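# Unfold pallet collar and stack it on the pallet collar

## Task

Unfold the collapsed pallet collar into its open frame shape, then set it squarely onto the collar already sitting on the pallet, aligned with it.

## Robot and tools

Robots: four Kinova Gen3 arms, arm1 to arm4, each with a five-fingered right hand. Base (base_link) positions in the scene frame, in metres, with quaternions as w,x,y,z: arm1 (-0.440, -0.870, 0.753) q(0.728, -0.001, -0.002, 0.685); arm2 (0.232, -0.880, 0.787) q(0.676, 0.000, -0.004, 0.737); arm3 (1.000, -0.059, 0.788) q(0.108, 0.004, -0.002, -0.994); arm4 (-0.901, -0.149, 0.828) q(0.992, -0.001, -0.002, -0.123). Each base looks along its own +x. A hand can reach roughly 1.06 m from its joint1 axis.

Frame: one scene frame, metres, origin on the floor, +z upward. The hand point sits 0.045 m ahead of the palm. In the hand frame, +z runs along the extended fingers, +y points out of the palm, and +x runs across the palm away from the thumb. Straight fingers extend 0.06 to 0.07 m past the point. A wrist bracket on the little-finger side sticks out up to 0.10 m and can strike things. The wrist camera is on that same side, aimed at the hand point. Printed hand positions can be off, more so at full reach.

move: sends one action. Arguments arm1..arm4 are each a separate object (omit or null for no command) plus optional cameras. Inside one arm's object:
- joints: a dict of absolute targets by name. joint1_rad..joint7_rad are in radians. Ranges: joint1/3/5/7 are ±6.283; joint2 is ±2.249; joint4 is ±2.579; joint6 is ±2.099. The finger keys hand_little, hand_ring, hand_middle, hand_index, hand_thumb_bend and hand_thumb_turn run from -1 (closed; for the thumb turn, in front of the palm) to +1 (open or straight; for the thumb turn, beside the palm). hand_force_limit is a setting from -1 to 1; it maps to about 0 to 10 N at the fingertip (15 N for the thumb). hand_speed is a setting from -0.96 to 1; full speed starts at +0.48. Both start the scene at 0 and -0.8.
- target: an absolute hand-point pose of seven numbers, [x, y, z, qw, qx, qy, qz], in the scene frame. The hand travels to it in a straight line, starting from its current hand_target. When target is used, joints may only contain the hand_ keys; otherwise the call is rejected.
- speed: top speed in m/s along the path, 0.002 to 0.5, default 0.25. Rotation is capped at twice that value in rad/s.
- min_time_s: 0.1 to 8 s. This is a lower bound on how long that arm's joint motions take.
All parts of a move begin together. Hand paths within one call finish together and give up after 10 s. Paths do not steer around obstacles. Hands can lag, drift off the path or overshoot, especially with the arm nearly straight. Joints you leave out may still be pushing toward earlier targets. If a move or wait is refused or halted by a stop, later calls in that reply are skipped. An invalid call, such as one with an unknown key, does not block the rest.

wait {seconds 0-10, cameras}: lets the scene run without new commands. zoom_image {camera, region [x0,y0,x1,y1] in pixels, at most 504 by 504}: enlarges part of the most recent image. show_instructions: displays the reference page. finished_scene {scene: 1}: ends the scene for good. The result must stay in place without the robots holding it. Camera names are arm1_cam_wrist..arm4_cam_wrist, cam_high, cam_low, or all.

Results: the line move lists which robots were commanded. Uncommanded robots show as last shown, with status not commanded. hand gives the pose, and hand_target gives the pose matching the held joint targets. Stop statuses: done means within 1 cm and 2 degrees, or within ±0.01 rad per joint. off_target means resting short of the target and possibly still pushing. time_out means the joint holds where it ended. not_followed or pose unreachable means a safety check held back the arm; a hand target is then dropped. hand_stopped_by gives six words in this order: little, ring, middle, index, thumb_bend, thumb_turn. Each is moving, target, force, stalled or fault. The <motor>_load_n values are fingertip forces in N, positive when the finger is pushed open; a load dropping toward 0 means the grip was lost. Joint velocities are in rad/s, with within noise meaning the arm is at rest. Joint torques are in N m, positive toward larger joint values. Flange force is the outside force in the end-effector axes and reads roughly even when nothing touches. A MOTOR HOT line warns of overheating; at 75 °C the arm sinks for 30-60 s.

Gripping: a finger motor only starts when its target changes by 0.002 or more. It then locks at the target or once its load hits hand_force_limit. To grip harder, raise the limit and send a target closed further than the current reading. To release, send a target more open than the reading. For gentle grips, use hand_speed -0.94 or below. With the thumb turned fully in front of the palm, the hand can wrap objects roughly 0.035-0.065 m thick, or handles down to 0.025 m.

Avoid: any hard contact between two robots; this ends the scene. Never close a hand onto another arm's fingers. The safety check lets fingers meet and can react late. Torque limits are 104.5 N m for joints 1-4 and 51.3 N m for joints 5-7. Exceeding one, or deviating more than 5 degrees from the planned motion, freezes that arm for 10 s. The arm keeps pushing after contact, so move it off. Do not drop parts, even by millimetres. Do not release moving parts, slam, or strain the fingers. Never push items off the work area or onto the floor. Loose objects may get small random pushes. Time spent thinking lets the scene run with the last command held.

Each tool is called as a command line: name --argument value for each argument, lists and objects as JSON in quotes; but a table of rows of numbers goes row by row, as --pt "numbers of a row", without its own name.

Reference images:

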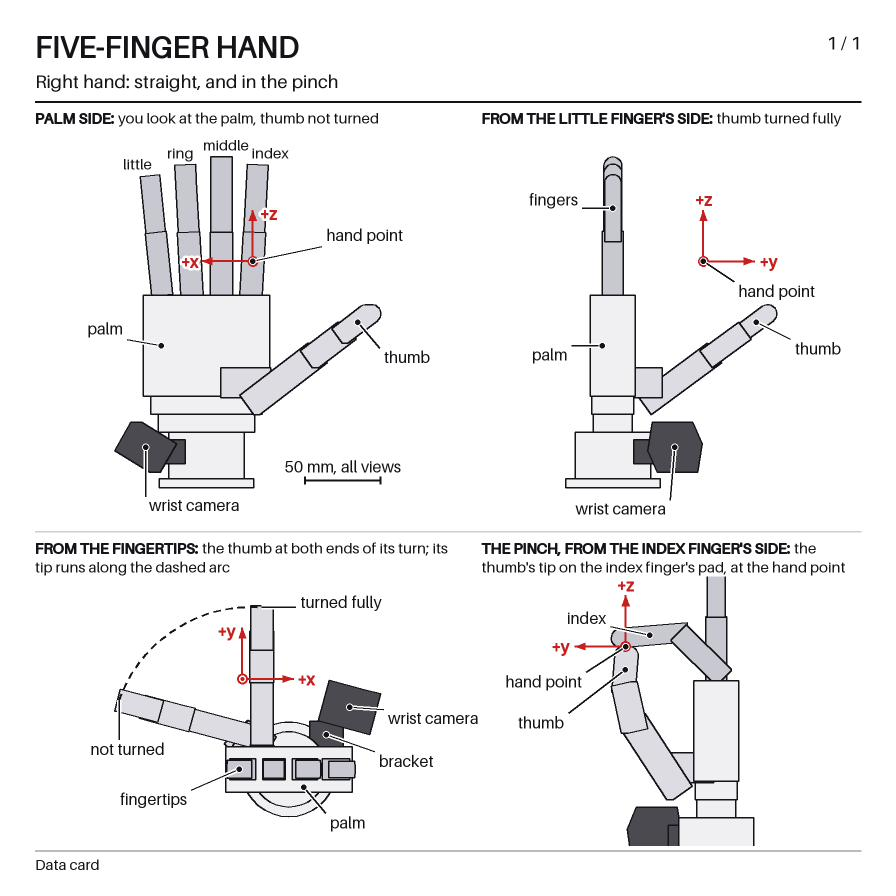

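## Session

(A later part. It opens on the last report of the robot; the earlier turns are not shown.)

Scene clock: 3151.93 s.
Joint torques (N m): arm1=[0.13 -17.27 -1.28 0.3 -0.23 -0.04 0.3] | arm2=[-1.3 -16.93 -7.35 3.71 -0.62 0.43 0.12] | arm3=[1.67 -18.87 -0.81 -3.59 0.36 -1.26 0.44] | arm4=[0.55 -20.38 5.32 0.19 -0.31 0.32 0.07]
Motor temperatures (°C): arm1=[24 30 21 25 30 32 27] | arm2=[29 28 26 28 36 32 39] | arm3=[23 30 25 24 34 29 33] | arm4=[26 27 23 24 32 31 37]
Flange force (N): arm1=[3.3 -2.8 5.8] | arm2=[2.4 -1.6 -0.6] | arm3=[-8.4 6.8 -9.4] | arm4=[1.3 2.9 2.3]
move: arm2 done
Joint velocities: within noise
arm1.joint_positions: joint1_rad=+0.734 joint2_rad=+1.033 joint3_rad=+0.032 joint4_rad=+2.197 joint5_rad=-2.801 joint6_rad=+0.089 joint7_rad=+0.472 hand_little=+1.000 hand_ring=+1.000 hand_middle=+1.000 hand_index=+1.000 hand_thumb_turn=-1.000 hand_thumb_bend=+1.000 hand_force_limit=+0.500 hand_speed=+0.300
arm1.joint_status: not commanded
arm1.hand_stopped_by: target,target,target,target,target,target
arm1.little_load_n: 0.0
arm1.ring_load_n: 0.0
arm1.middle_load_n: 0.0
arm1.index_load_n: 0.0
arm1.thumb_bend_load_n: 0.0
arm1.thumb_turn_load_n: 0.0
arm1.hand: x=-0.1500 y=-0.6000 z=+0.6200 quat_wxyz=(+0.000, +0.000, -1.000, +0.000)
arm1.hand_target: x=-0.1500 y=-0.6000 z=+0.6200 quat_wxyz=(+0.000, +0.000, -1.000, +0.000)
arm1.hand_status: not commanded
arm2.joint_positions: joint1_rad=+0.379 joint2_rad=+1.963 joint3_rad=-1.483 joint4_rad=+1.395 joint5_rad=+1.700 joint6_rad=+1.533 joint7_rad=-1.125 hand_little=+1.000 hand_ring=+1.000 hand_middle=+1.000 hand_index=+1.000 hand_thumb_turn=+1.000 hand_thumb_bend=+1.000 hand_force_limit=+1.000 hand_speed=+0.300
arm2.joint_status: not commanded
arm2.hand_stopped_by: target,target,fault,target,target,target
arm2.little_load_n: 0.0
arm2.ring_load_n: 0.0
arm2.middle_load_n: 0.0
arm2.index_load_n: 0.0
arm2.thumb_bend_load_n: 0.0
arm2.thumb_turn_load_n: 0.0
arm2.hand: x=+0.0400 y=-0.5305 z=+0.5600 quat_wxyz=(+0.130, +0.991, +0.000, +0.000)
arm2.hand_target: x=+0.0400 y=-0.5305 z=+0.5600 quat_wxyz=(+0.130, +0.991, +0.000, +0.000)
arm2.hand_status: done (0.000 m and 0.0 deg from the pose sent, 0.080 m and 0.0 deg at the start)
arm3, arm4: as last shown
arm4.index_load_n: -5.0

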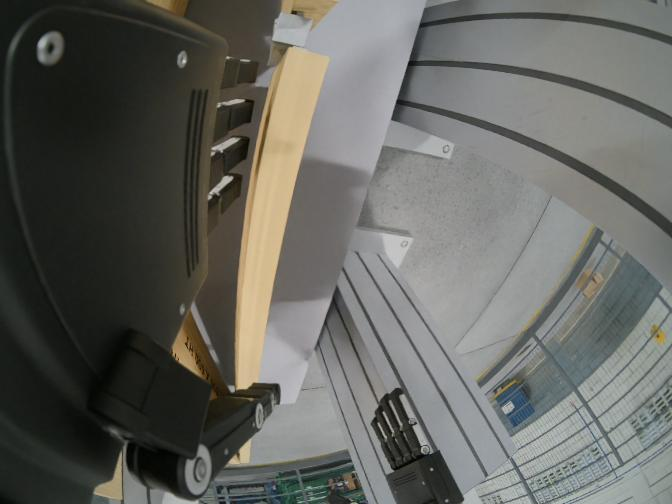

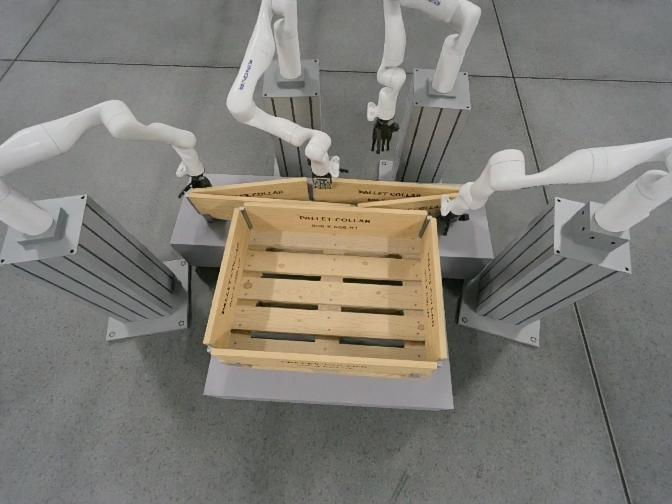

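move --arm2 '{"target":[0.04,-0.5295,0.48,0.1305,0.9914,0,0],"speed":0.1}'

move --arm2 '{"target":[0.04,-0.5295,0.423,0.1305,0.9914,0,0],"speed":0.08}' --cameras '["arm2_cam_wrist"]'

Scene clock: 3156.50 s.
Joint torques (N m): arm1=[0.17 -17.28 -1.24 0.32 -0.21 -0.02 0.26] | arm2=[-15.44 36.98 38.01 -10.93 13.13 1.53 -2.68] | arm3=[2.71 -18.78 -0.04 -3.28 0.52 -1.83 0.38] | arm4=[0.33 -20.03 4.87 0.49 -0.22 0.33 0.12]
Motor temperatures (°C): arm1=[24 30 21 25 30 32 27] | arm2=[29 28 26 28 36 32 39] | arm3=[23 30 25 24 34 29 33] | arm4=[26 27 23 24 32 31 37]
Flange force (N): arm1=[3.3 -2.6 5.8] | arm2=[24.6 17.8 -141.0] | arm3=[-8.9 4.5 -8.5] | arm4=[0.7 2.2 2.7]
move: arm2 done
Joint velocities: within noise
arm1, arm3, arm4: as last shown
arm1.middle_load_n: 0.5
arm2.joint_positions: joint1_rad=+0.342 joint2_rad=+2.070 joint3_rad=-1.431 joint4_rad=+1.232 joint5_rad=+1.773 joint6_rad=+1.423 joint7_rad=-1.024 hand_little=+1.000 hand_ring=+1.000 hand_middle=+1.000 hand_index=+1.000 hand_thumb_turn=+0.976 hand_thumb_bend=+1.004 hand_force_limit=+1.000 hand_speed=+0.300
arm2.joint_status: not commanded
arm2.hand_stopped_by: target,target,fault,target,target,target
arm2.little_load_n: -0.5
arm2.ring_load_n: 0.0
arm2.middle_load_n: 0.0
arm2.index_load_n: 0.0
arm2.thumb_bend_load_n: 19.5
arm2.thumb_turn_load_n: -52.0
arm2.hand: x=+0.0401 y=-0.5293 z=+0.4801 quat_wxyz=(+0.130, +0.991, +0.000, +0.000)
arm2.hand_target: x=+0.0400 y=-0.5295 z=+0.4800 quat_wxyz=(+0.131, +0.991, +0.000, +0.000)
arm2.hand_status: done (0.000 m and 0.0 deg from the pose sent, 0.080 m and 0.0 deg at the start)
arm3.joint_positions: joint1_rad=-0.620 joint2_rad=+1.781 joint3_rad=-0.343 joint4_rad=+0.797 joint5_rad=-2.468 joint6_rad=-0.805 joint7_rad=+3.393 hand_little=+1.000 hand_ring=+1.000 hand_middle=+1.000 hand_index=+1.000 hand_thumb_turn=+1.000 hand_thumb_bend=+0.934 hand_force_limit=+0.000 hand_speed=+0.300
arm4.index_load_n: -4.0
pictures: none

Scene clock: 3157.73 s.
Joint torques (N m): arm1=[0.12 -17.33 -1.31 0.31 -0.21 0 0.23] | arm2=[1.83 49.56 67.5 -42.54 40.29 -0.63 -2.93] | arm3=[-0.67 -20.13 -2.61 -4.38 -0.02 -0.28 0.51] | arm4=[1.61 -18.35 5.57 1.1 -0.34 0.88 0.05]
Motor temperatures (°C): arm1=[24 30 21 25 30 32 27] | arm2=[29 28 26 28 37 32 39] | arm3=[23 30 25 24 34 29 33] | arm4=[26 27 23 24 32 31 37]
Flange force (N): arm1=[3.2 -2.8 6.0] | arm2=[-13.2 68.8 -230.2] | arm3=[-6.9 11.5 -8.9] | arm4=[-0.1 3.6 -0.8]
move: arm2 off_target
TORQUE WARNING: arm2's joint5_rad reached its warning level (29.4 N m).
TORQUE WARNING: arm2's joint2_rad strayed more than 3 degrees from its planned motion. A warning alone does not stop the arm.
Joint velocities: within noise
arm1, arm3, arm4: as last shown
arm1.middle_load_n: 0.0
arm2.joint_positions: joint1_rad=+0.301 joint2_rad=+2.091 joint3_rad=-1.472 joint4_rad=+1.092 joint5_rad=+1.781 joint6_rad=+1.348 joint7_rad=-0.940 hand_little=+1.000 hand_ring=+1.000 hand_middle=+1.000 hand_index=+1.000 hand_thumb_turn=+0.351 hand_thumb_bend=+1.007 hand_force_limit=+1.000 hand_speed=+0.300
arm2.joint_status: not commanded
arm2.hand_stopped_by: target,target,fault,target,target,target
arm2.little_load_n: 0.0
arm2.ring_load_n: 0.0
arm2.middle_load_n: 0.0
arm2.index_load_n: 0.0
arm2.thumb_bend_load_n: 41.0
arm2.thumb_turn_load_n: -48.5
arm2.hand: x=+0.0248 y=-0.4919 z=+0.4592 quat_wxyz=(+0.110, +0.993, -0.013, -0.025)
arm2.hand_target: x=+0.0399 y=-0.5301 z=+0.4265 quat_wxyz=(+0.131, +0.991, +0.001, +0.000)
arm2.hand_status: off_target (0.054 m and 4.0 deg from the pose sent, 0.057 m and 0.0 deg at the start)
arm3.thumb_bend_load_n: -0.5
arm4.joint_positions: joint1_rad=-0.201 joint2_rad=+1.844 joint3_rad=+0.392 joint4_rad=+1.367 joint5_rad=+0.450 joint6_rad=-0.072 joint7_rad=-2.080 hand_little=+1.000 hand_ring=+1.000 hand_middle=+1.000 hand_index=+0.999 hand_thumb_turn=-1.000 hand_thumb_bend=+1.000 hand_force_limit=+0.000 hand_speed=+0.300
arm4.index_load_n: -5.5

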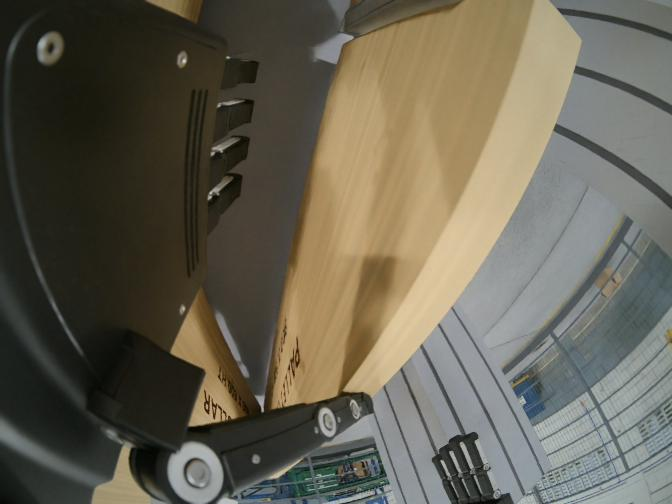

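move --arm2 '{"target":[0.035,-0.505,0.56,0.1305,0.9914,0,0],"speed":0.1}' --cameras '["arm2_cam_wrist","cam_high"]'

Scene clock: 3163.40 s.
Joint torques (N m): arm1=[0.24 -17.33 -1.14 0.33 -0.23 -0.07 0.27] | arm2=[-1.32 -17.82 -7.19 3.67 -0.61 0.54 0.17] | arm3=[-0.69 -20.11 -2.66 -4.43 0 -0.26 0.51] | arm4=[-0.49 -18.4 2.76 1.26 0 0.2 0.22]
Motor temperatures (°C): arm1=[24 30 21 25 30 32 27] | arm2=[29 29 27 28 37 32 39] | arm3=[23 30 25 24 34 29 33] | arm4=[26 27 23 24 32 31 37]
Flange force (N): arm1=[3.5 -2.5 6.1] | arm2=[2.2 -1.6 -0.6] | arm3=[-7.0 11.8 -9.1] | arm4=[-0.5 -0.9 2.5]
move: arm2 done
TORQUE WARNING: arm2's joint5_rad reached its warning level (29.4 N m).
TORQUE WARNING: arm2's joint2_rad strayed more than 3 degrees from its planned motion. A warning alone does not stop the arm.
Joint velocities: within noise
arm1, arm3, arm4: as last shown
arm2.joint_positions: joint1_rad=+0.339 joint2_rad=+1.966 joint3_rad=-1.529 joint4_rad=+1.289 joint5_rad=+1.705 joint6_rad=+1.553 joint7_rad=-1.053 hand_little=+1.000 hand_ring=+1.000 hand_middle=+1.000 hand_index=+1.000 hand_thumb_turn=+0.354 hand_thumb_bend=+1.000 hand_force_limit=+1.000 hand_speed=+0.300
arm2.joint_status: not commanded
arm2.hand_stopped_by: target,target,fault,target,target,target
arm2.little_load_n: 0.0
arm2.ring_load_n: 0.0
arm2.middle_load_n: 0.0
arm2.index_load_n: 0.0
arm2.thumb_bend_load_n: 0.0
arm2.thumb_turn_load_n: 0.0
arm2.hand: x=+0.0350 y=-0.5050 z=+0.5600 quat_wxyz=(+0.131, +0.991, +0.000, +0.000)
arm2.hand_target: x=+0.0350 y=-0.5050 z=+0.5600 quat_wxyz=(+0.131, +0.991, +0.000, +0.000)
arm2.hand_status: done (0.000 m and 0.0 deg from the pose sent, 0.102 m and 4.0 deg at the start)
arm3.joint_positions: joint1_rad=-0.620 joint2_rad=+1.781 joint3_rad=-0.343 joint4_rad=+0.796 joint5_rad=-2.468 joint6_rad=-0.805 joint7_rad=+3.393 hand_little=+1.000 hand_ring=+1.000 hand_middle=+1.000 hand_index=+1.000 hand_thumb_turn=+1.000 hand_thumb_bend=+0.934 hand_force_limit=+0.000 hand_speed=+0.300
arm3.thumb_bend_load_n: 0.0
arm4.joint_positions: joint1_rad=-0.201 joint2_rad=+1.844 joint3_rad=+0.393 joint4_rad=+1.367 joint5_rad=+0.450 joint6_rad=-0.072 joint7_rad=-2.080 hand_little=+1.000 hand_ring=+1.000 hand_middle=+1.000 hand_index=+1.000 hand_thumb_turn=-1.000 hand_thumb_bend=+1.000 hand_force_limit=+0.000 hand_speed=+0.300
arm4.index_load_n: 0.0

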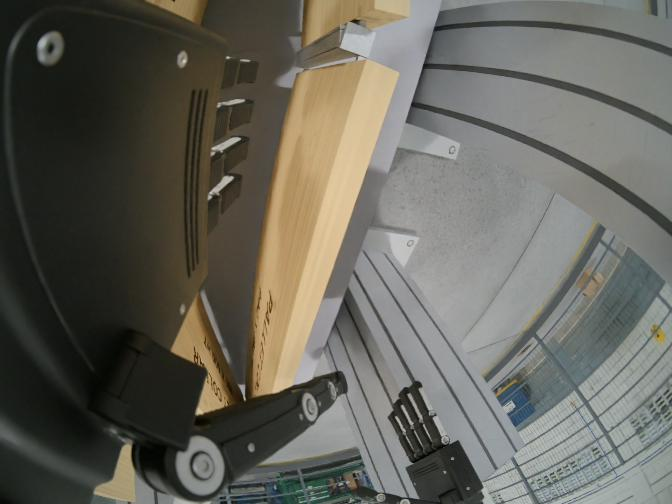

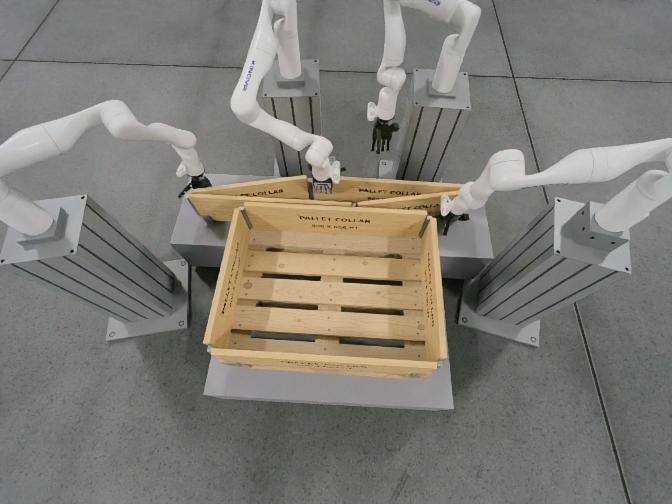

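zoom_image --camera "cam_high" --region '[180, 160, 330, 215]'

zoom_image --camera "cam_high" --region '[330, 160, 480, 215]'

Scaled by 3.360.

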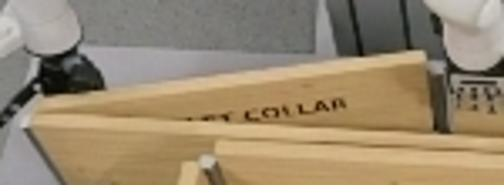

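Scaled by 3.360.

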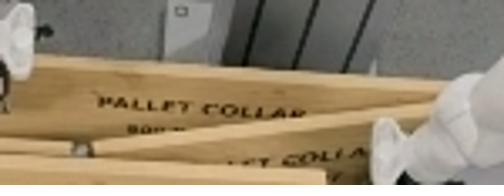

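move --arm2 '{"target":[0.035,-0.505,0.60,0.1736,0.9848,0,0],"speed":0.1,"joints":{"hand_thumb_turn":1,"hand_force_limit":0.3,"hand_speed":0.2}}'

move --arm2 '{"joints":{"hand_thumb_bend":-1}}' --cameras '["arm2_cam_wrist"]'

Scene clock: 3196.77 s.
Joint torques (N m): arm1=[0.22 -17.3 -1.23 0.37 -0.2 0.01 0.19] | arm2=[-1.33 -18.55 -7.22 3.39 -0.85 0.62 0.12] | arm3=[-0.71 -20.1 -2.62 -4.36 -0.01 -0.28 0.52] | arm4=[-0.42 -18.45 2.73 1.26 -0.04 0.23 0.21]
Motor temperatures (°C): arm1=[24 29 21 25 30 32 27] | arm2=[29 29 27 28 37 32 39] | arm3=[23 30 25 24 34 29 33] | arm4=[26 27 23 24 32 31 37]
Flange force (N): arm1=[3.2 -2.4 5.9] | arm2=[2.1 -1.8 -0.8] | arm3=[-6.8 11.5 -8.9] | arm4=[-0.3 -0.7 2.4]
move: arm2 off_target
Joint velocities: within noise
arm1, arm3, arm4: as last shown
arm1.thumb_bend_load_n: -0.5
arm2.joint_positions: joint1_rad=+0.315 joint2_rad=+1.922 joint3_rad=-1.574 joint4_rad=+1.226 joint5_rad=+1.600 joint6_rad=+1.642 joint7_rad=-1.009 hand_little=+1.000 hand_ring=+1.000 hand_middle=+1.000 hand_index=+1.000 hand_thumb_turn=+0.354 hand_thumb_bend=+1.000 hand_force_limit=+0.300 hand_speed=+0.200
arm2.joint_status: hand_thumb_turn off_target (ended at +0.354, target +1.000); the others done
arm2.hand_stopped_by: target,target,fault,target,target,target
arm2.little_load_n: 0.0
arm2.ring_load_n: 0.0
arm2.middle_load_n: 0.0
arm2.index_load_n: 0.0
arm2.thumb_bend_load_n: 0.0
arm2.thumb_turn_load_n: 0.0
arm2.hand: x=+0.0350 y=-0.5050 z=+0.6000 quat_wxyz=(+0.174, +0.985, +0.000, +0.000)
arm2.hand_target: x=+0.0350 y=-0.5050 z=+0.6000 quat_wxyz=(+0.174, +0.985, +0.000, +0.000)
arm2.hand_status: done (0.000 m and 0.0 deg from the pose sent, 0.040 m and 5.0 deg at the start)
arm4.middle_load_n: -0.5
arm4.thumb_bend_load_n: -0.5
pictures: none

Scene clock: 3198.43 s.
Joint torques (N m): arm1=[0.08 -17.32 -1.22 0.27 -0.28 -0.01 0.21] | arm2=[-1.3 -18.52 -7.23 3.41 -0.77 0.65 0.11] | arm3=[-0.67 -20.11 -2.65 -4.44 -0.01 -0.27 0.51] | arm4=[-0.45 -18.36 2.67 1.3 -0.04 0.16 0.2]
Motor temperatures (°C): arm1=[24 29 21 25 30 32 27] | arm2=[29 29 26 28 37 32 39] | arm3=[23 30 25 24 34 29 33] | arm4=[26 27 23 24 32 31 37]
Flange force (N): arm1=[3.0 -2.9 5.8] | arm2=[2.0 -2.0 -0.9] | arm3=[-7.2 11.8 -9.1] | arm4=[-0.7 -0.9 2.5]
move: arm2 done
Joint velocities: within noise
arm1, arm3, arm4: as last shown
arm1.thumb_bend_load_n: 0.0
arm2.joint_positions: joint1_rad=+0.315 joint2_rad=+1.922 joint3_rad=-1.574 joint4_rad=+1.226 joint5_rad=+1.600 joint6_rad=+1.642 joint7_rad=-1.009 hand_little=+1.000 hand_ring=+1.000 hand_middle=+1.000 hand_index=+1.000 hand_thumb_turn=+0.354 hand_thumb_bend=-1.000 hand_force_limit=+0.300 hand_speed=+0.200
arm2.joint_status: all done
arm2.hand_stopped_by: target,target,fault,target,target,target
arm2.little_load_n: 0.5
arm2.ring_load_n: 0.0
arm2.middle_load_n: 0.0
arm2.index_load_n: 0.0
arm2.thumb_bend_load_n: 0.0
arm2.thumb_turn_load_n: 0.0
arm2.hand: x=+0.0350 y=-0.5050 z=+0.6000 quat_wxyz=(+0.174, +0.985, +0.000, +0.000)
arm2.hand_target: x=+0.0350 y=-0.5050 z=+0.6000 quat_wxyz=(+0.174, +0.985, +0.000, +0.000)
arm2.hand_status: not commanded
arm3.thumb_turn_load_n: -0.5
arm4.middle_load_n: 0.0

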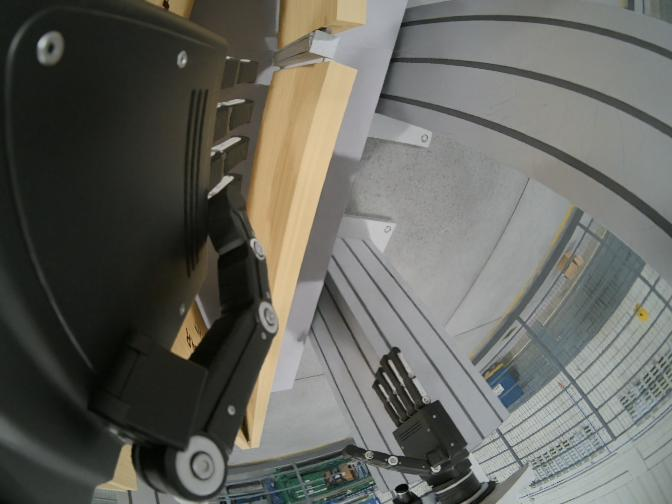

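move --arm2 '{"joints":{"hand_thumb_bend":0.2,"hand_thumb_turn":0.96}}'

move --arm2 '{"joints":{"hand_thumb_bend":-1}}' --cameras '["arm2_cam_wrist"]'

Scene clock: 3203.60 s.
Joint torques (N m): arm1=[0.17 -17.27 -1.27 0.22 -0.26 -0.01 0.21] | arm2=[-1.38 -18.44 -7.2 3.4 -0.77 0.61 0.1] | arm3=[-0.67 -20.08 -2.63 -4.4 0.02 -0.28 0.49] | arm4=[-0.47 -18.4 2.78 1.27 -0.06 0.22 0.23]
Motor temperatures (°C): arm1=[24 29 21 25 30 32 27] | arm2=[29 29 26 28 37 32 39] | arm3=[23 30 25 24 34 29 33] | arm4=[26 27 23 24 32 31 37]
Flange force (N): arm1=[3.5 -2.9 5.7] | arm2=[2.2 -1.9 -1.1] | arm3=[-7.0 11.6 -9.0] | arm4=[-0.6 -0.9 2.5]
move: arm2 done
Joint velocities: within noise
arm1: as last shown
arm2.joint_positions: joint1_rad=+0.315 joint2_rad=+1.922 joint3_rad=-1.574 joint4_rad=+1.226 joint5_rad=+1.600 joint6_rad=+1.642 joint7_rad=-1.009 hand_little=+1.000 hand_ring=+1.000 hand_middle=+1.000 hand_index=+1.000 hand_thumb_turn=+0.960 hand_thumb_bend=+0.200 hand_force_limit=+0.300 hand_speed=+0.200
arm2.joint_status: all done
arm2.hand_stopped_by: target,target,fault,target,target,target
arm2.little_load_n: 0.0
arm2.ring_load_n: 0.0
arm2.middle_load_n: 0.0
arm2.index_load_n: 0.5
arm2.thumb_bend_load_n: 0.0
arm2.thumb_turn_load_n: 0.0
arm2.hand: x=+0.0350 y=-0.5050 z=+0.6000 quat_wxyz=(+0.174, +0.985, +0.000, +0.000)
arm2.hand_target: x=+0.0350 y=-0.5050 z=+0.6000 quat_wxyz=(+0.174, +0.985, +0.000, +0.000)
arm2.hand_status: not commanded
arm3.joint_positions: joint1_rad=-0.620 joint2_rad=+1.781 joint3_rad=-0.343 joint4_rad=+0.796 joint5_rad=-2.468 joint6_rad=-0.805 joint7_rad=+3.393 hand_little=+1.000 hand_ring=+1.000 hand_middle=+1.000 hand_index=+1.000 hand_thumb_turn=+1.000 hand_thumb_bend=+0.934 hand_force_limit=+0.000 hand_speed=+0.300
arm3.joint_status: not commanded
arm3.hand_stopped_by: target,target,target,target,target,target
arm3.little_load_n: 0.0
arm3.ring_load_n: 0.0
arm3.middle_load_n: 0.0
arm3.index_load_n: -0.5
arm3.thumb_bend_load_n: 0.0
arm3.thumb_turn_load_n: 0.0
arm3.hand: x=+0.6800 y=-0.4100 z=+0.4200 quat_wxyz=(+0.000, +0.000, -0.996, -0.087)
arm3.hand_target: x=+0.6800 y=-0.4100 z=+0.4200 quat_wxyz=(+0.000, +0.000, -0.996, -0.087)
arm3.hand_status: not commanded
arm4.joint_positions: joint1_rad=-0.201 joint2_rad=+1.844 joint3_rad=+0.393 joint4_rad=+1.367 joint5_rad=+0.450 joint6_rad=-0.072 joint7_rad=-2.080 hand_little=+1.000 hand_ring=+1.000 hand_middle=+1.000 hand_index=+1.000 hand_thumb_turn=-1.000 hand_thumb_bend=+1.000 hand_force_limit=+0.000 hand_speed=+0.300
arm4.joint_status: not commanded
arm4.hand_stopped_by: target,target,target,target,target,target
arm4.little_load_n: 0.0
arm4.ring_load_n: 0.0
arm4.middle_load_n: 0.0
arm4.index_load_n: 0.0
arm4.thumb_bend_load_n: 0.0
arm4.thumb_turn_load_n: 0.0
arm4.hand: x=-0.4850 y=-0.3620 z=+0.3920 quat_wxyz=(+0.000, +0.000, -0.985, +0.174)
arm4.hand_target: x=-0.4850 y=-0.3620 z=+0.3920 quat_wxyz=(+0.000, +0.000, -0.985, +0.174)
arm4.hand_status: not commanded
pictures: none

Scene clock: 3204.80 s.
Joint torques (N m): arm1=[0.21 -17.23 -1.21 0.32 -0.23 -0.03 0.18] | arm2=[-1.35 -18.54 -7.14 3.32 -0.75 0.63 0.16] | arm3=[-0.66 -20.09 -2.63 -4.41 0 -0.27 0.5] | arm4=[-0.45 -18.45 2.77 1.2 0 0.18 0.2]
Motor temperatures (°C): arm1=[24 29 21 25 30 32 27] | arm2=[29 29 26 28 37 32 39] | arm3=[23 30 25 24 34 29 33] | arm4=[26 27 23 24 32 31 37]
Flange force (N): arm1=[3.3 -2.6 5.7] | arm2=[2.2 -1.4 -1.0] | arm3=[-7.0 11.7 -9.1] | arm4=[-0.4 -0.8 2.3]
move: arm2 done
Joint velocities: within noise
arm1, arm3, arm4: as last shown
arm2.joint_positions: joint1_rad=+0.315 joint2_rad=+1.922 joint3_rad=-1.574 joint4_rad=+1.226 joint5_rad=+1.600 joint6_rad=+1.642 joint7_rad=-1.009 hand_little=+1.000 hand_ring=+1.000 hand_middle=+1.000 hand_index=+1.000 hand_thumb_turn=+0.960 hand_thumb_bend=-1.000 hand_force_limit=+0.300 hand_speed=+0.200
arm2.joint_status: all done
arm2.hand_stopped_by: target,target,fault,target,target,target
arm2.little_load_n: 0.0
arm2.ring_load_n: 0.0
arm2.middle_load_n: 0.0
arm2.index_load_n: 0.0
arm2.thumb_bend_load_n: 0.0
arm2.thumb_turn_load_n: 0.0
arm2.hand: x=+0.0350 y=-0.5050 z=+0.6000 quat_wxyz=(+0.174, +0.985, +0.000, +0.000)
arm2.hand_target: x=+0.0350 y=-0.5050 z=+0.6000 quat_wxyz=(+0.174, +0.985, +0.000, +0.000)
arm2.hand_status: not commanded
arm3.middle_load_n: -0.5
arm3.index_load_n: 0.0

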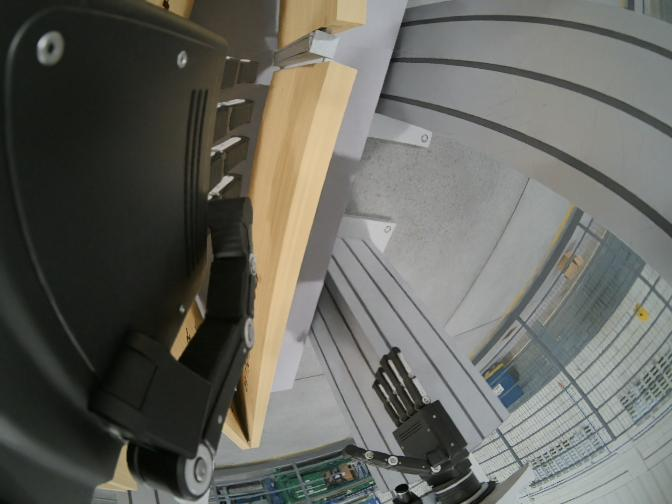

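move --arm2 '{"target":[0.04,-0.518,0.545,0.1736,0.9848,0,0],"speed":0.1}' --cameras '["arm2_cam_wrist"]'

Scene clock: 3211.13 s.
Joint torques (N m): arm1=[0.21 -17.3 -1.2 0.28 -0.24 -0.05 0.23] | arm2=[-1.28 -17.86 -6.83 3.73 -0.79 0.69 0.15] | arm3=[-0.74 -20.1 -2.61 -4.4 -0.02 -0.26 0.51] | arm4=[-0.47 -18.39 2.74 1.28 -0.03 0.22 0.23]
Motor temperatures (°C): arm1=[24 29 21 25 30 32 27] | arm2=[29 29 26 28 37 32 39] | arm3=[23 30 25 24 34 29 33] | arm4=[26 27 23 24 32 31 37]
Flange force (N): arm1=[3.5 -2.7 5.9] | arm2=[2.2 -1.3 -0.8] | arm3=[-6.9 11.6 -9.0] | arm4=[-0.5 -0.9 2.4]
move: arm2 done
Joint velocities: within noise
arm1.joint_positions: joint1_rad=+0.734 joint2_rad=+1.033 joint3_rad=+0.032 joint4_rad=+2.197 joint5_rad=-2.801 joint6_rad=+0.089 joint7_rad=+0.472 hand_little=+1.000 hand_ring=+1.000 hand_middle=+1.000 hand_index=+1.000 hand_thumb_turn=-1.000 hand_thumb_bend=+1.000 hand_force_limit=+0.500 hand_speed=+0.300
arm1.joint_status: not commanded
arm1.hand_stopped_by: target,target,target,target,target,target
arm1.little_load_n: 0.0
arm1.ring_load_n: 0.0
arm1.middle_load_n: 0.0
arm1.index_load_n: 0.0
arm1.thumb_bend_load_n: 0.0
arm1.thumb_turn_load_n: 0.0
arm1.hand: x=-0.1500 y=-0.6000 z=+0.6200 quat_wxyz=(+0.000, +0.000, -1.000, +0.000)
arm1.hand_target: x=-0.1500 y=-0.6000 z=+0.6200 quat_wxyz=(+0.000, +0.000, -1.000, +0.000)
arm1.hand_status: not commanded
arm2.joint_positions: joint1_rad=+0.321 joint2_rad=+2.002 joint3_rad=-1.527 joint4_rad=+1.193 joint5_rad=+1.660 joint6_rad=+1.570 joint7_rad=-0.976 hand_little=+1.000 hand_ring=+1.000 hand_middle=+1.000 hand_index=+1.000 hand_thumb_turn=+0.960 hand_thumb_bend=-1.000 hand_force_limit=+0.300 hand_speed=+0.200
arm2.joint_status: not commanded
arm2.hand_stopped_by: target,target,fault,target,target,target
arm2.little_load_n: 0.0
arm2.ring_load_n: 0.0
arm2.middle_load_n: 0.0
arm2.index_load_n: 0.0
arm2.thumb_bend_load_n: 0.0
arm2.thumb_turn_load_n: 0.0
arm2.hand: x=+0.0400 y=-0.5180 z=+0.5450 quat_wxyz=(+0.174, +0.985, +0.000, +0.000)
arm2.hand_target: x=+0.0400 y=-0.5180 z=+0.5450 quat_wxyz=(+0.174, +0.985, +0.000, +0.000)
arm2.hand_status: done (0.000 m and 0.0 deg from the pose sent, 0.057 m and 0.0 deg at the start)
arm3, arm4: as last shown
arm3.middle_load_n: 0.0

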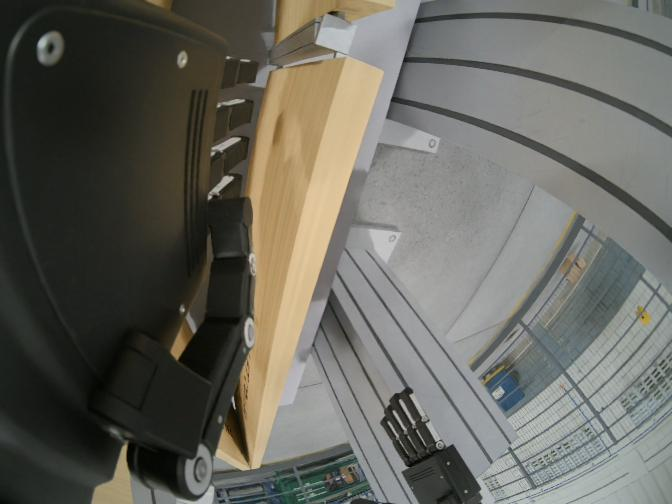

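move --arm2 '{"target":[0.04,-0.515,0.50,0.1736,0.9848,0,0],"speed":0.06}' --cameras '["arm2_cam_wrist"]'

Scene clock: 3214.83 s.
Joint torques (N m): arm1=[0.2 -17.41 -1.22 0.28 -0.23 -0.08 0.26] | arm2=[-1.29 -18.05 -6.2 3.96 -0.73 0.67 0.14] | arm3=[-0.69 -20.12 -2.65 -4.4 -0.01 -0.28 0.52] | arm4=[-0.49 -18.43 2.72 1.28 -0.04 0.19 0.19]
Motor temperatures (°C): arm1=[24 29 21 25 30 32 27] | arm2=[29 29 26 28 37 32 39] | arm3=[23 30 25 24 34 29 33] | arm4=[26 27 23 24 32 31 37]
Flange force (N): arm1=[3.7 -2.8 6.3] | arm2=[2.1 -1.8 -0.8] | arm3=[-7.0 11.7 -9.0] | arm4=[-0.7 -1.0 2.6]
move: arm2 done
Joint velocities: within noise
arm1, arm3, arm4: as last shown
arm1.ring_load_n: 0.5
arm1.thumb_bend_load_n: -0.5
arm2.joint_positions: joint1_rad=+0.288 joint2_rad=+2.057 joint3_rad=-1.507 joint4_rad=+1.080 joint5_rad=+1.692 joint6_rad=+1.508 joint7_rad=-0.903 hand_little=+1.000 hand_ring=+1.000 hand_middle=+1.000 hand_index=+1.000 hand_thumb_turn=+0.960 hand_thumb_bend=-1.000 hand_force_limit=+0.300 hand_speed=+0.200
arm2.joint_status: not commanded
arm2.hand_stopped_by: target,target,fault,target,target,target
arm2.little_load_n: 0.0
arm2.ring_load_n: 0.0
arm2.middle_load_n: 0.0
arm2.index_load_n: 0.0
arm2.thumb_bend_load_n: 0.0
arm2.thumb_turn_load_n: 0.0
arm2.hand: x=+0.0400 y=-0.5150 z=+0.5000 quat_wxyz=(+0.174, +0.985, +0.000, +0.000)
arm2.hand_target: x=+0.0400 y=-0.5150 z=+0.5000 quat_wxyz=(+0.174, +0.985, +0.000, +0.000)
arm2.hand_status: done (0.000 m and 0.0 deg from the pose sent, 0.045 m and 0.0 deg at the start)

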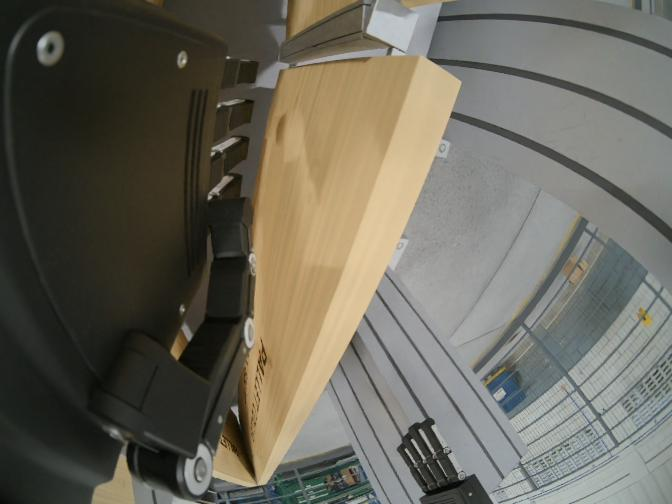

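move --arm2 '{"target":[0.04,-0.515,0.455,0.1736,0.9848,0,0],"speed":0.06}' --cameras '["arm2_cam_wrist"]'

Scene clock: 3218.30 s.
Joint torques (N m): arm1=[0.11 -17.29 -1.28 0.34 -0.18 -0.05 0.25] | arm2=[-1.35 -18.16 -5.68 4.01 -0.67 0.78 0.15] | arm3=[-0.67 -20.12 -2.57 -4.39 0.01 -0.28 0.52] | arm4=[-0.44 -18.42 2.74 1.31 -0.04 0.2 0.24]
Motor temperatures (°C): arm1=[24 29 21 25 30 32 27] | arm2=[29 29 26 28 37 32 39] | arm3=[23 30 25 24 34 29 33] | arm4=[26 27 23 24 32 31 37]
Flange force (N): arm1=[3.3 -2.7 6.0] | arm2=[2.2 -1.6 -0.5] | arm3=[-6.9 11.5 -8.9] | arm4=[-0.6 -0.8 2.6]
move: arm2 done
Joint velocities: within noise
arm1, arm3, arm4: as last shown
arm1.ring_load_n: 0.0
arm1.thumb_bend_load_n: 0.0
arm1.thumb_turn_load_n: -0.5
arm2.joint_positions: joint1_rad=+0.246 joint2_rad=+2.112 joint3_rad=-1.496 joint4_rad=+0.957 joint5_rad=+1.713 joint6_rad=+1.443 joint7_rad=-0.828 hand_little=+1.000 hand_ring=+1.000 hand_middle=+1.000 hand_index=+1.000 hand_thumb_turn=+0.960 hand_thumb_bend=-1.000 hand_force_limit=+0.300 hand_speed=+0.200
arm2.joint_status: not commanded
arm2.hand_stopped_by: target,target,fault,target,target,target
arm2.little_load_n: 0.0
arm2.ring_load_n: 0.0
arm2.middle_load_n: 0.0
arm2.index_load_n: 0.0
arm2.thumb_bend_load_n: 0.0
arm2.thumb_turn_load_n: 0.0
arm2.hand: x=+0.0400 y=-0.5150 z=+0.4550 quat_wxyz=(+0.174, +0.985, +0.000, +0.000)
arm2.hand_target: x=+0.0400 y=-0.5150 z=+0.4550 quat_wxyz=(+0.174, +0.985, +0.000, +0.000)
arm2.hand_status: done (0.000 m and 0.0 deg from the pose sent, 0.045 m and 0.0 deg at the start)
arm3.thumb_turn_load_n: -0.5
arm4.middle_load_n: -0.5

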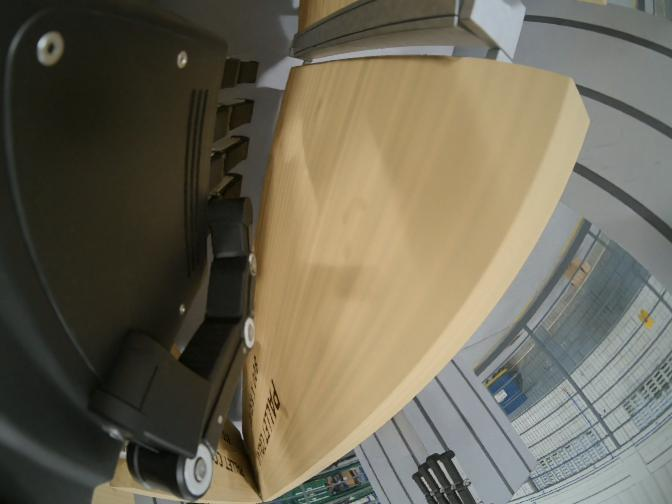

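move --arm2 '{"target":[0.04,-0.517,0.427,0.1736,0.9848,0,0],"speed":0.05}' --cameras '["arm2_cam_wrist"]'

Scene clock: 3221.90 s.
Joint torques (N m): arm1=[0.11 -17.29 -1.18 0.29 -0.26 0 0.17] | arm2=[-1.3 -18.05 -5.36 3.91 -0.66 0.86 0.05] | arm3=[-0.66 -20.09 -2.64 -4.4 0.01 -0.3 0.51] | arm4=[-0.47 -18.38 2.75 1.22 -0.02 0.23 0.21]
Motor temperatures (°C): arm1=[24 29 21 25 30 32 27] | arm2=[29 29 26 28 37 32 39] | arm3=[23 30 25 24 34 29 33] | arm4=[26 27 23 24 32 31 37]
Flange force (N): arm1=[3.0 -2.8 5.7] | arm2=[2.4 -1.6 -0.4] | arm3=[-7.1 11.7 -9.0] | arm4=[-0.3 -0.9 2.2]
move: arm2 done
Joint velocities: within noise
arm1, arm3, arm4: as last shown
arm1.thumb_turn_load_n: 0.0
arm2.joint_positions: joint1_rad=+0.215 joint2_rad=+2.148 joint3_rad=-1.493 joint4_rad=+0.876 joint5_rad=+1.721 joint6_rad=+1.401 joint7_rad=-0.780 hand_little=+1.000 hand_ring=+1.000 hand_middle=+1.000 hand_index=+1.000 hand_thumb_turn=+0.960 hand_thumb_bend=-1.000 hand_force_limit=+0.300 hand_speed=+0.200
arm2.joint_status: not commanded
arm2.hand_stopped_by: target,target,fault,target,target,target
arm2.little_load_n: 0.0
arm2.ring_load_n: 0.0
arm2.middle_load_n: 0.0
arm2.index_load_n: 0.0
arm2.thumb_bend_load_n: 0.0
arm2.thumb_turn_load_n: 0.0
arm2.hand: x=+0.0400 y=-0.5170 z=+0.4270 quat_wxyz=(+0.174, +0.985, +0.000, +0.000)
arm2.hand_target: x=+0.0400 y=-0.5170 z=+0.4270 quat_wxyz=(+0.174, +0.985, +0.000, +0.000)
arm2.hand_status: done (0.000 m and 0.0 deg from the pose sent, 0.028 m and 0.0 deg at the start)
arm3.thumb_turn_load_n: 0.0
arm4.middle_load_n: 0.0

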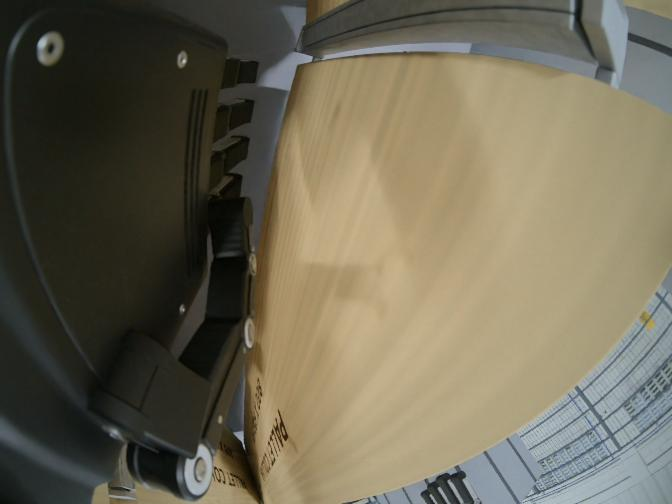

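move --arm2 '{"target":[0.04,-0.545,0.427,0.1736,0.9848,0,0],"speed":0.06}' --arm4 '{"target":[-0.485,-0.375,0.392,0,0,0.985,-0.174],"speed":0.06}'

Scene clock: 3226.47 s.
Joint torques (N m): arm1=[0.19 -17.27 -1.21 0.31 -0.19 -0.06 0.23] | arm2=[-2.57 -13.06 -4.91 5.78 -2.35 1.56 0.22] | arm3=[-0.09 -19.41 -2.2 -3.95 0.04 -0.62 0.44] | arm4=[1.3 -19.21 5.49 1.27 -0.26 1 0.04]
Motor temperatures (°C): arm1=[24 29 21 25 30 32 27] | arm2=[29 29 26 28 37 32 39] | arm3=[23 30 25 24 34 29 33] | arm4=[26 27 23 24 32 31 37]
Flange force (N): arm1=[3.5 -2.7 5.9] | arm2=[3.3 -6.5 -2.4] | arm3=[-6.9 10.1 -9.3] | arm4=[-0.5 3.4 2.0]
move: arm2 done; arm4 done
Joint velocities: within noise
arm1, arm3: as last shown
arm2.joint_positions: joint1_rad=+0.272 joint2_rad=+2.168 joint3_rad=-1.460 joint4_rad=+1.009 joint5_rad=+1.756 joint6_rad=+1.400 joint7_rad=-0.871 hand_little=+1.000 hand_ring=+1.000 hand_middle=+1.000 hand_index=+1.000 hand_thumb_turn=+0.960 hand_thumb_bend=-1.000 hand_force_limit=+0.300 hand_speed=+0.200
arm2.joint_status: not commanded
arm2.hand_stopped_by: target,target,fault,target,target,target
arm2.little_load_n: 0.0
arm2.ring_load_n: 0.0
arm2.middle_load_n: 0.5
arm2.index_load_n: 0.0
arm2.thumb_bend_load_n: 0.0
arm2.thumb_turn_load_n: 0.0
arm2.hand: x=+0.0400 y=-0.5450 z=+0.4270 quat_wxyz=(+0.174, +0.985, +0.000, +0.000)
arm2.hand_target: x=+0.0400 y=-0.5450 z=+0.4270 quat_wxyz=(+0.174, +0.985, +0.000, +0.000)
arm2.hand_status: done (0.000 m and 0.0 deg from the pose sent, 0.028 m and 0.0 deg at the start)
arm3.little_load_n: -0.5
arm4.joint_positions: joint1_rad=-0.166 joint2_rad=+1.843 joint3_rad=+0.391 joint4_rad=+1.351 joint5_rad=+0.469 joint6_rad=-0.066 joint7_rad=-2.066 hand_little=+1.000 hand_ring=+1.000 hand_middle=+1.000 hand_index=+0.999 hand_thumb_turn=-1.000 hand_thumb_bend=+1.000 hand_force_limit=+0.000 hand_speed=+0.300
arm4.joint_status: not commanded
arm4.hand_stopped_by: target,target,target,target,target,target
arm4.little_load_n: 0.0
arm4.ring_load_n: 0.0
arm4.middle_load_n: 0.0
arm4.index_load_n: -5.5
arm4.thumb_bend_load_n: 0.0
arm4.thumb_turn_load_n: 0.0
arm4.hand: x=-0.4850 y=-0.3750 z=+0.3920 quat_wxyz=(+0.000, +0.000, -0.985, +0.174)
arm4.hand_target: x=-0.4850 y=-0.3750 z=+0.3920 quat_wxyz=(+0.000, +0.000, -0.985, +0.174)
arm4.hand_status: done (0.000 m and 0.0 deg from the pose sent, 0.013 m and 0.0 deg at the start)
pictures: none

move --arm2 '{"target":[0.04,-0.585,0.427,0.1736,0.9848,0,0],"speed":0.06}' --arm4 '{"target":[-0.480,-0.415,0.392,0,0,0.985,-0.174],"speed":0.06}' --cameras '["cam_high","arm2_cam_wrist","arm4_cam_wrist"]'

zoom_image --camera "cam_high" --region '[180, 160, 330, 215]'

zoom_image --camera "cam_high" --region '[330, 160, 480, 215]'

Scene clock: 3233.80 s.
Joint torques (N m): arm1=[0.11 -17.32 -1.17 0.38 -0.27 0 0.2] | arm2=[-1.99 -13.37 -5.48 5.72 -1.77 1.03 0.17] | arm3=[0.11 -19.36 -2.04 -4.09 0.1 -0.51 0.48] | arm4=[0.4 -22.5 5 -1.8 -0.2 -0.09 0.05]
Motor temperatures (°C): arm1=[24 29 21 25 30 32 27] | arm2=[29 29 26 28 37 32 39] | arm3=[23 30 25 24 34 29 33] | arm4=[26 27 23 24 32 31 37]
Flange force (N): arm1=[2.8 -2.6 5.9] | arm2=[3.2 -4.3 -0.9] | arm3=[-7.4 10.1 -9.8] | arm4=[3.0 3.8 1.7]
move: arm2 done; arm4 done
Joint velocities: within noise
arm1, arm3: as last shown
arm2.joint_positions: joint1_rad=+0.341 joint2_rad=+2.197 joint3_rad=-1.413 joint4_rad=+1.172 joint5_rad=+1.804 joint6_rad=+1.400 joint7_rad=-0.986 hand_little=+1.000 hand_ring=+1.000 hand_middle=+1.000 hand_index=+1.000 hand_thumb_turn=+0.960 hand_thumb_bend=-1.000 hand_force_limit=+0.300 hand_speed=+0.200
arm2.joint_status: not commanded
arm2.hand_stopped_by: target,target,fault,target,target,target
arm2.little_load_n: 0.0
arm2.ring_load_n: 0.0
arm2.middle_load_n: 0.0
arm2.index_load_n: 0.0
arm2.thumb_bend_load_n: 0.0
arm2.thumb_turn_load_n: 0.0
arm2.hand: x=+0.0400 y=-0.5851 z=+0.4270 quat_wxyz=(+0.174, +0.985, +0.000, +0.000)
arm2.hand_target: x=+0.0400 y=-0.5850 z=+0.4270 quat_wxyz=(+0.174, +0.985, +0.000, +0.000)
arm2.hand_status: done (0.000 m and 0.0 deg from the pose sent, 0.040 m and 0.0 deg at the start)
arm3.little_load_n: 0.0
arm3.thumb_bend_load_n: -0.5
arm4.joint_positions: joint1_rad=-0.049 joint2_rad=+1.834 joint3_rad=+0.367 joint4_rad=+1.274 joint5_rad=+0.534 joint6_rad=-0.017 joint7_rad=-2.012 hand_little=+1.000 hand_ring=+1.000 hand_middle=+1.000 hand_index=+0.999 hand_thumb_turn=-1.000 hand_thumb_bend=+1.000 hand_force_limit=+0.000 hand_speed=+0.300
arm4.joint_status: not commanded
arm4.hand_stopped_by: target,target,target,target,target,target
arm4.little_load_n: 0.0
arm4.ring_load_n: 0.0
arm4.middle_load_n: 0.0
arm4.index_load_n: -5.0
arm4.thumb_bend_load_n: -0.5
arm4.thumb_turn_load_n: 0.0
arm4.hand: x=-0.4800 y=-0.4150 z=+0.3920 quat_wxyz=(+0.000, +0.000, -0.985, +0.174)
arm4.hand_target: x=-0.4800 y=-0.4150 z=+0.3920 quat_wxyz=(+0.000, +0.000, -0.985, +0.174)
arm4.hand_status: done (0.000 m and 0.0 deg from the pose sent, 0.040 m and 0.0 deg at the start)
pictures: arm2_cam_wrist, arm4_cam_wrist, cam_high

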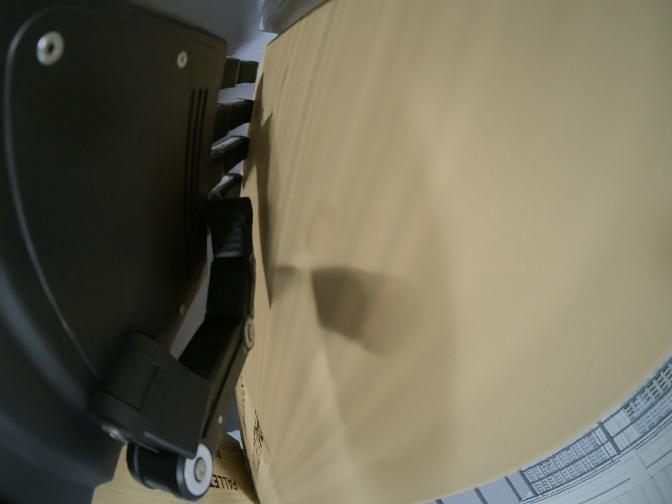

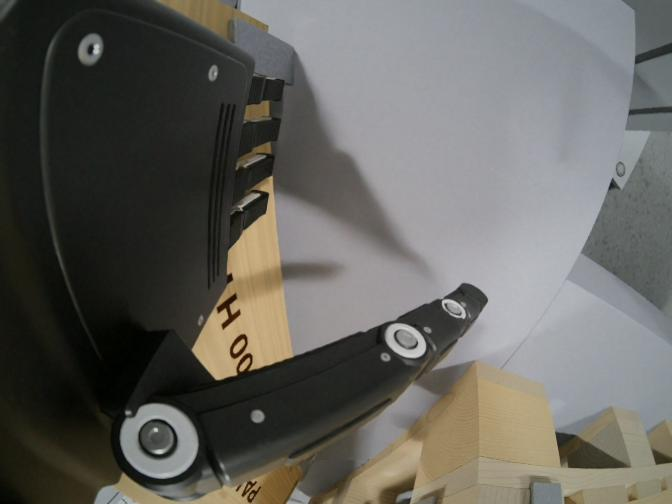

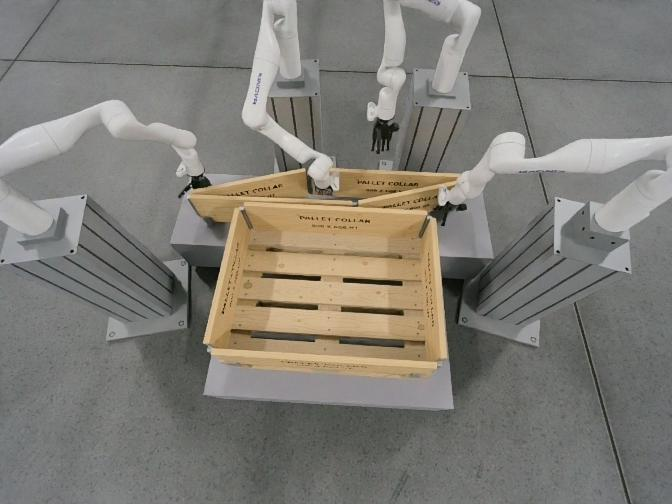

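Scaled by 3.360.

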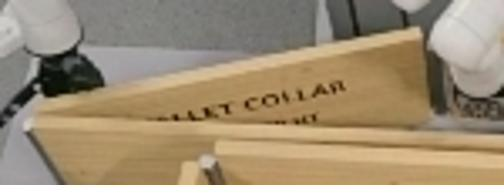

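Scaled by 3.360.

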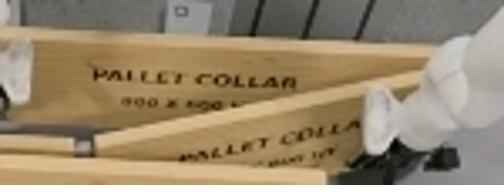

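move --arm2 '{"target":[0.035,-0.635,0.427,0.1736,0.9848,0,0],"speed":0.06}' --arm4 '{"target":[-0.490,-0.450,0.392,0,0,0.985,-0.174],"speed":0.06}' --arm3 '{"target":[0.670,-0.385,0.42,0,0,0.9962,0.0872],"speed":0.06}' --cameras '["cam_high","arm2_cam_wrist","arm3_cam_wrist"]'

zoom_image --camera "cam_high" --region '[180, 150, 330, 215]'

zoom_image --camera "cam_high" --region '[330, 150, 480, 215]'

Scene clock: 3245.63 s.
Joint torques (N m): arm1=[0.22 -17.26 -1.28 0.38 -0.22 -0.09 0.23] | arm2=[-3 -8.96 -5 7.73 -3.09 0.74 0.22] | arm3=[1.56 -18.32 -0.83 -3.26 0.28 -1.14 0.43] | arm4=[-0.48 -19.74 2.34 0.02 0.03 0.16 0.23]
Motor temperatures (°C): arm1=[24 29 21 25 30 32 27] | arm2=[29 29 26 28 37 32 39] | arm3=[23 30 25 24 34 29 33] | arm4=[26 28 23 24 32 31 37]
Flange force (N): arm1=[3.5 -2.7 6.1] | arm2=[4.8 -8.2 -1.5] | arm3=[-8.1 6.2 -9.8] | arm4=[0.7 -0.1 2.1]
move: arm2 done; arm3 done; arm4 done
Joint velocities: within noise
arm1: as last shown
arm2.joint_positions: joint1_rad=+0.398 joint2_rad=+2.236 joint3_rad=-1.358 joint4_rad=+1.339 joint5_rad=+1.865 joint6_rad=+1.401 joint7_rad=-1.121 hand_little=+1.000 hand_ring=+1.000 hand_middle=+1.000 hand_index=+1.000 hand_thumb_turn=+0.960 hand_thumb_bend=-1.000 hand_force_limit=+0.300 hand_speed=+0.200
arm2.joint_status: not commanded
arm2.hand_stopped_by: target,target,fault,target,target,target
arm2.little_load_n: 0.0
arm2.ring_load_n: 0.0
arm2.middle_load_n: 0.5
arm2.index_load_n: -0.5
arm2.thumb_bend_load_n: 0.0
arm2.thumb_turn_load_n: 0.5
arm2.hand: x=+0.0350 y=-0.6351 z=+0.4270 quat_wxyz=(+0.174, +0.985, +0.000, +0.000)
arm2.hand_target: x=+0.0350 y=-0.6350 z=+0.4270 quat_wxyz=(+0.174, +0.985, +0.000, +0.000)
arm2.hand_status: done (0.000 m and 0.0 deg from the pose sent, 0.050 m and 0.0 deg at the start)
arm3.joint_positions: joint1_rad=-0.577 joint2_rad=+1.758 joint3_rad=-0.321 joint4_rad=+0.876 joint5_rad=-2.449 joint6_rad=-0.751 joint7_rad=+3.389 hand_little=+1.000 hand_ring=+1.000 hand_middle=+1.000 hand_index=+1.000 hand_thumb_turn=+1.000 hand_thumb_bend=+0.934 hand_force_limit=+0.000 hand_speed=+0.300
arm3.joint_status: not commanded
arm3.hand_stopped_by: target,target,target,target,target,target
arm3.little_load_n: 0.0
arm3.ring_load_n: 0.0
arm3.middle_load_n: 0.0
arm3.index_load_n: 0.0
arm3.thumb_bend_load_n: 0.0
arm3.thumb_turn_load_n: 0.0
arm3.hand: x=+0.6700 y=-0.3849 z=+0.4200 quat_wxyz=(+0.000, +0.000, -0.996, -0.087)
arm3.hand_target: x=+0.6700 y=-0.3850 z=+0.4200 quat_wxyz=(+0.000, +0.000, -0.996, -0.087)
arm3.hand_status: done (0.000 m and 0.0 deg from the pose sent, 0.027 m and 0.0 deg at the start)
arm4.joint_positions: joint1_rad=+0.042 joint2_rad=+1.834 joint3_rad=+0.361 joint4_rad=+1.240 joint5_rad=+0.579 joint6_rad=-0.013 joint7_rad=-1.970 hand_little=+1.000 hand_ring=+1.000 hand_middle=+1.000 hand_index=+1.000 hand_thumb_turn=-1.000 hand_thumb_bend=+1.000 hand_force_limit=+0.000 hand_speed=+0.300
arm4.joint_status: not commanded
arm4.hand_stopped_by: target,target,target,target,target,target
arm4.little_load_n: 0.0
arm4.ring_load_n: 0.0
arm4.middle_load_n: 0.0
arm4.index_load_n: 0.0
arm4.thumb_bend_load_n: 0.0
arm4.thumb_turn_load_n: 0.0
arm4.hand: x=-0.4900 y=-0.4500 z=+0.3920 quat_wxyz=(+0.000, +0.000, -0.985, +0.174)
arm4.hand_target: x=-0.4900 y=-0.4500 z=+0.3920 quat_wxyz=(+0.000, +0.000, -0.985, +0.174)
arm4.hand_status: done (0.000 m and 0.0 deg from the pose sent, 0.036 m and 0.0 deg at the start)
pictures: arm2_cam_wrist, arm3_cam_wrist, cam_high

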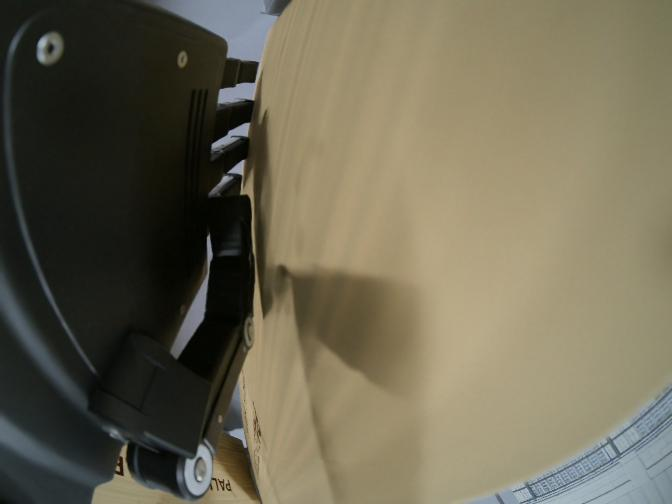

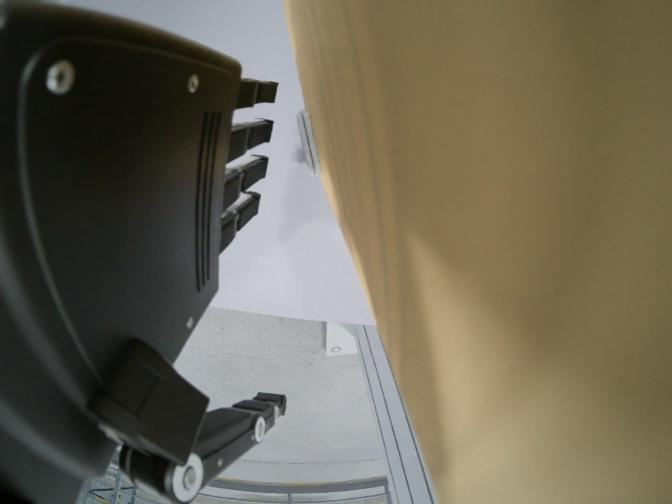

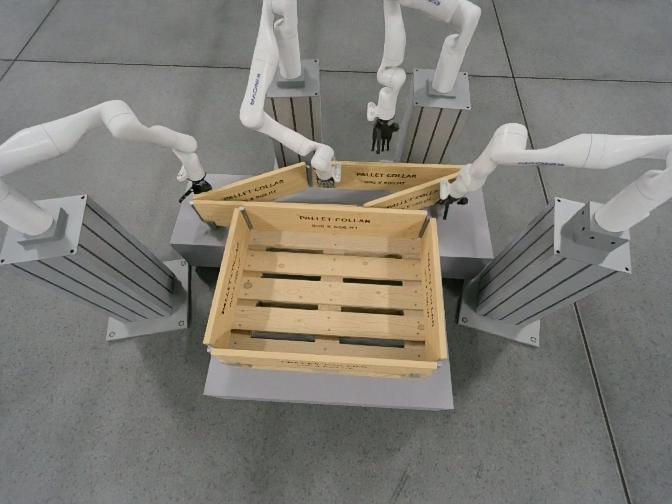

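Scaled by 3.360.

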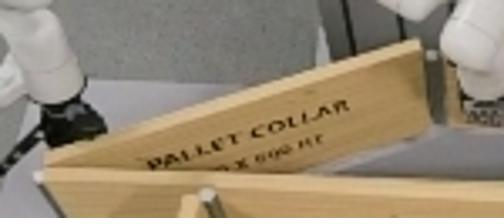

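Scaled by 3.360.

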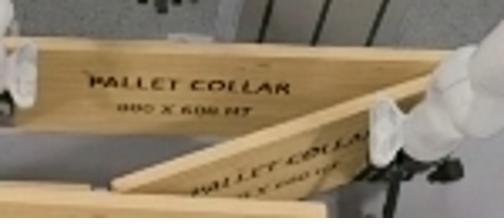

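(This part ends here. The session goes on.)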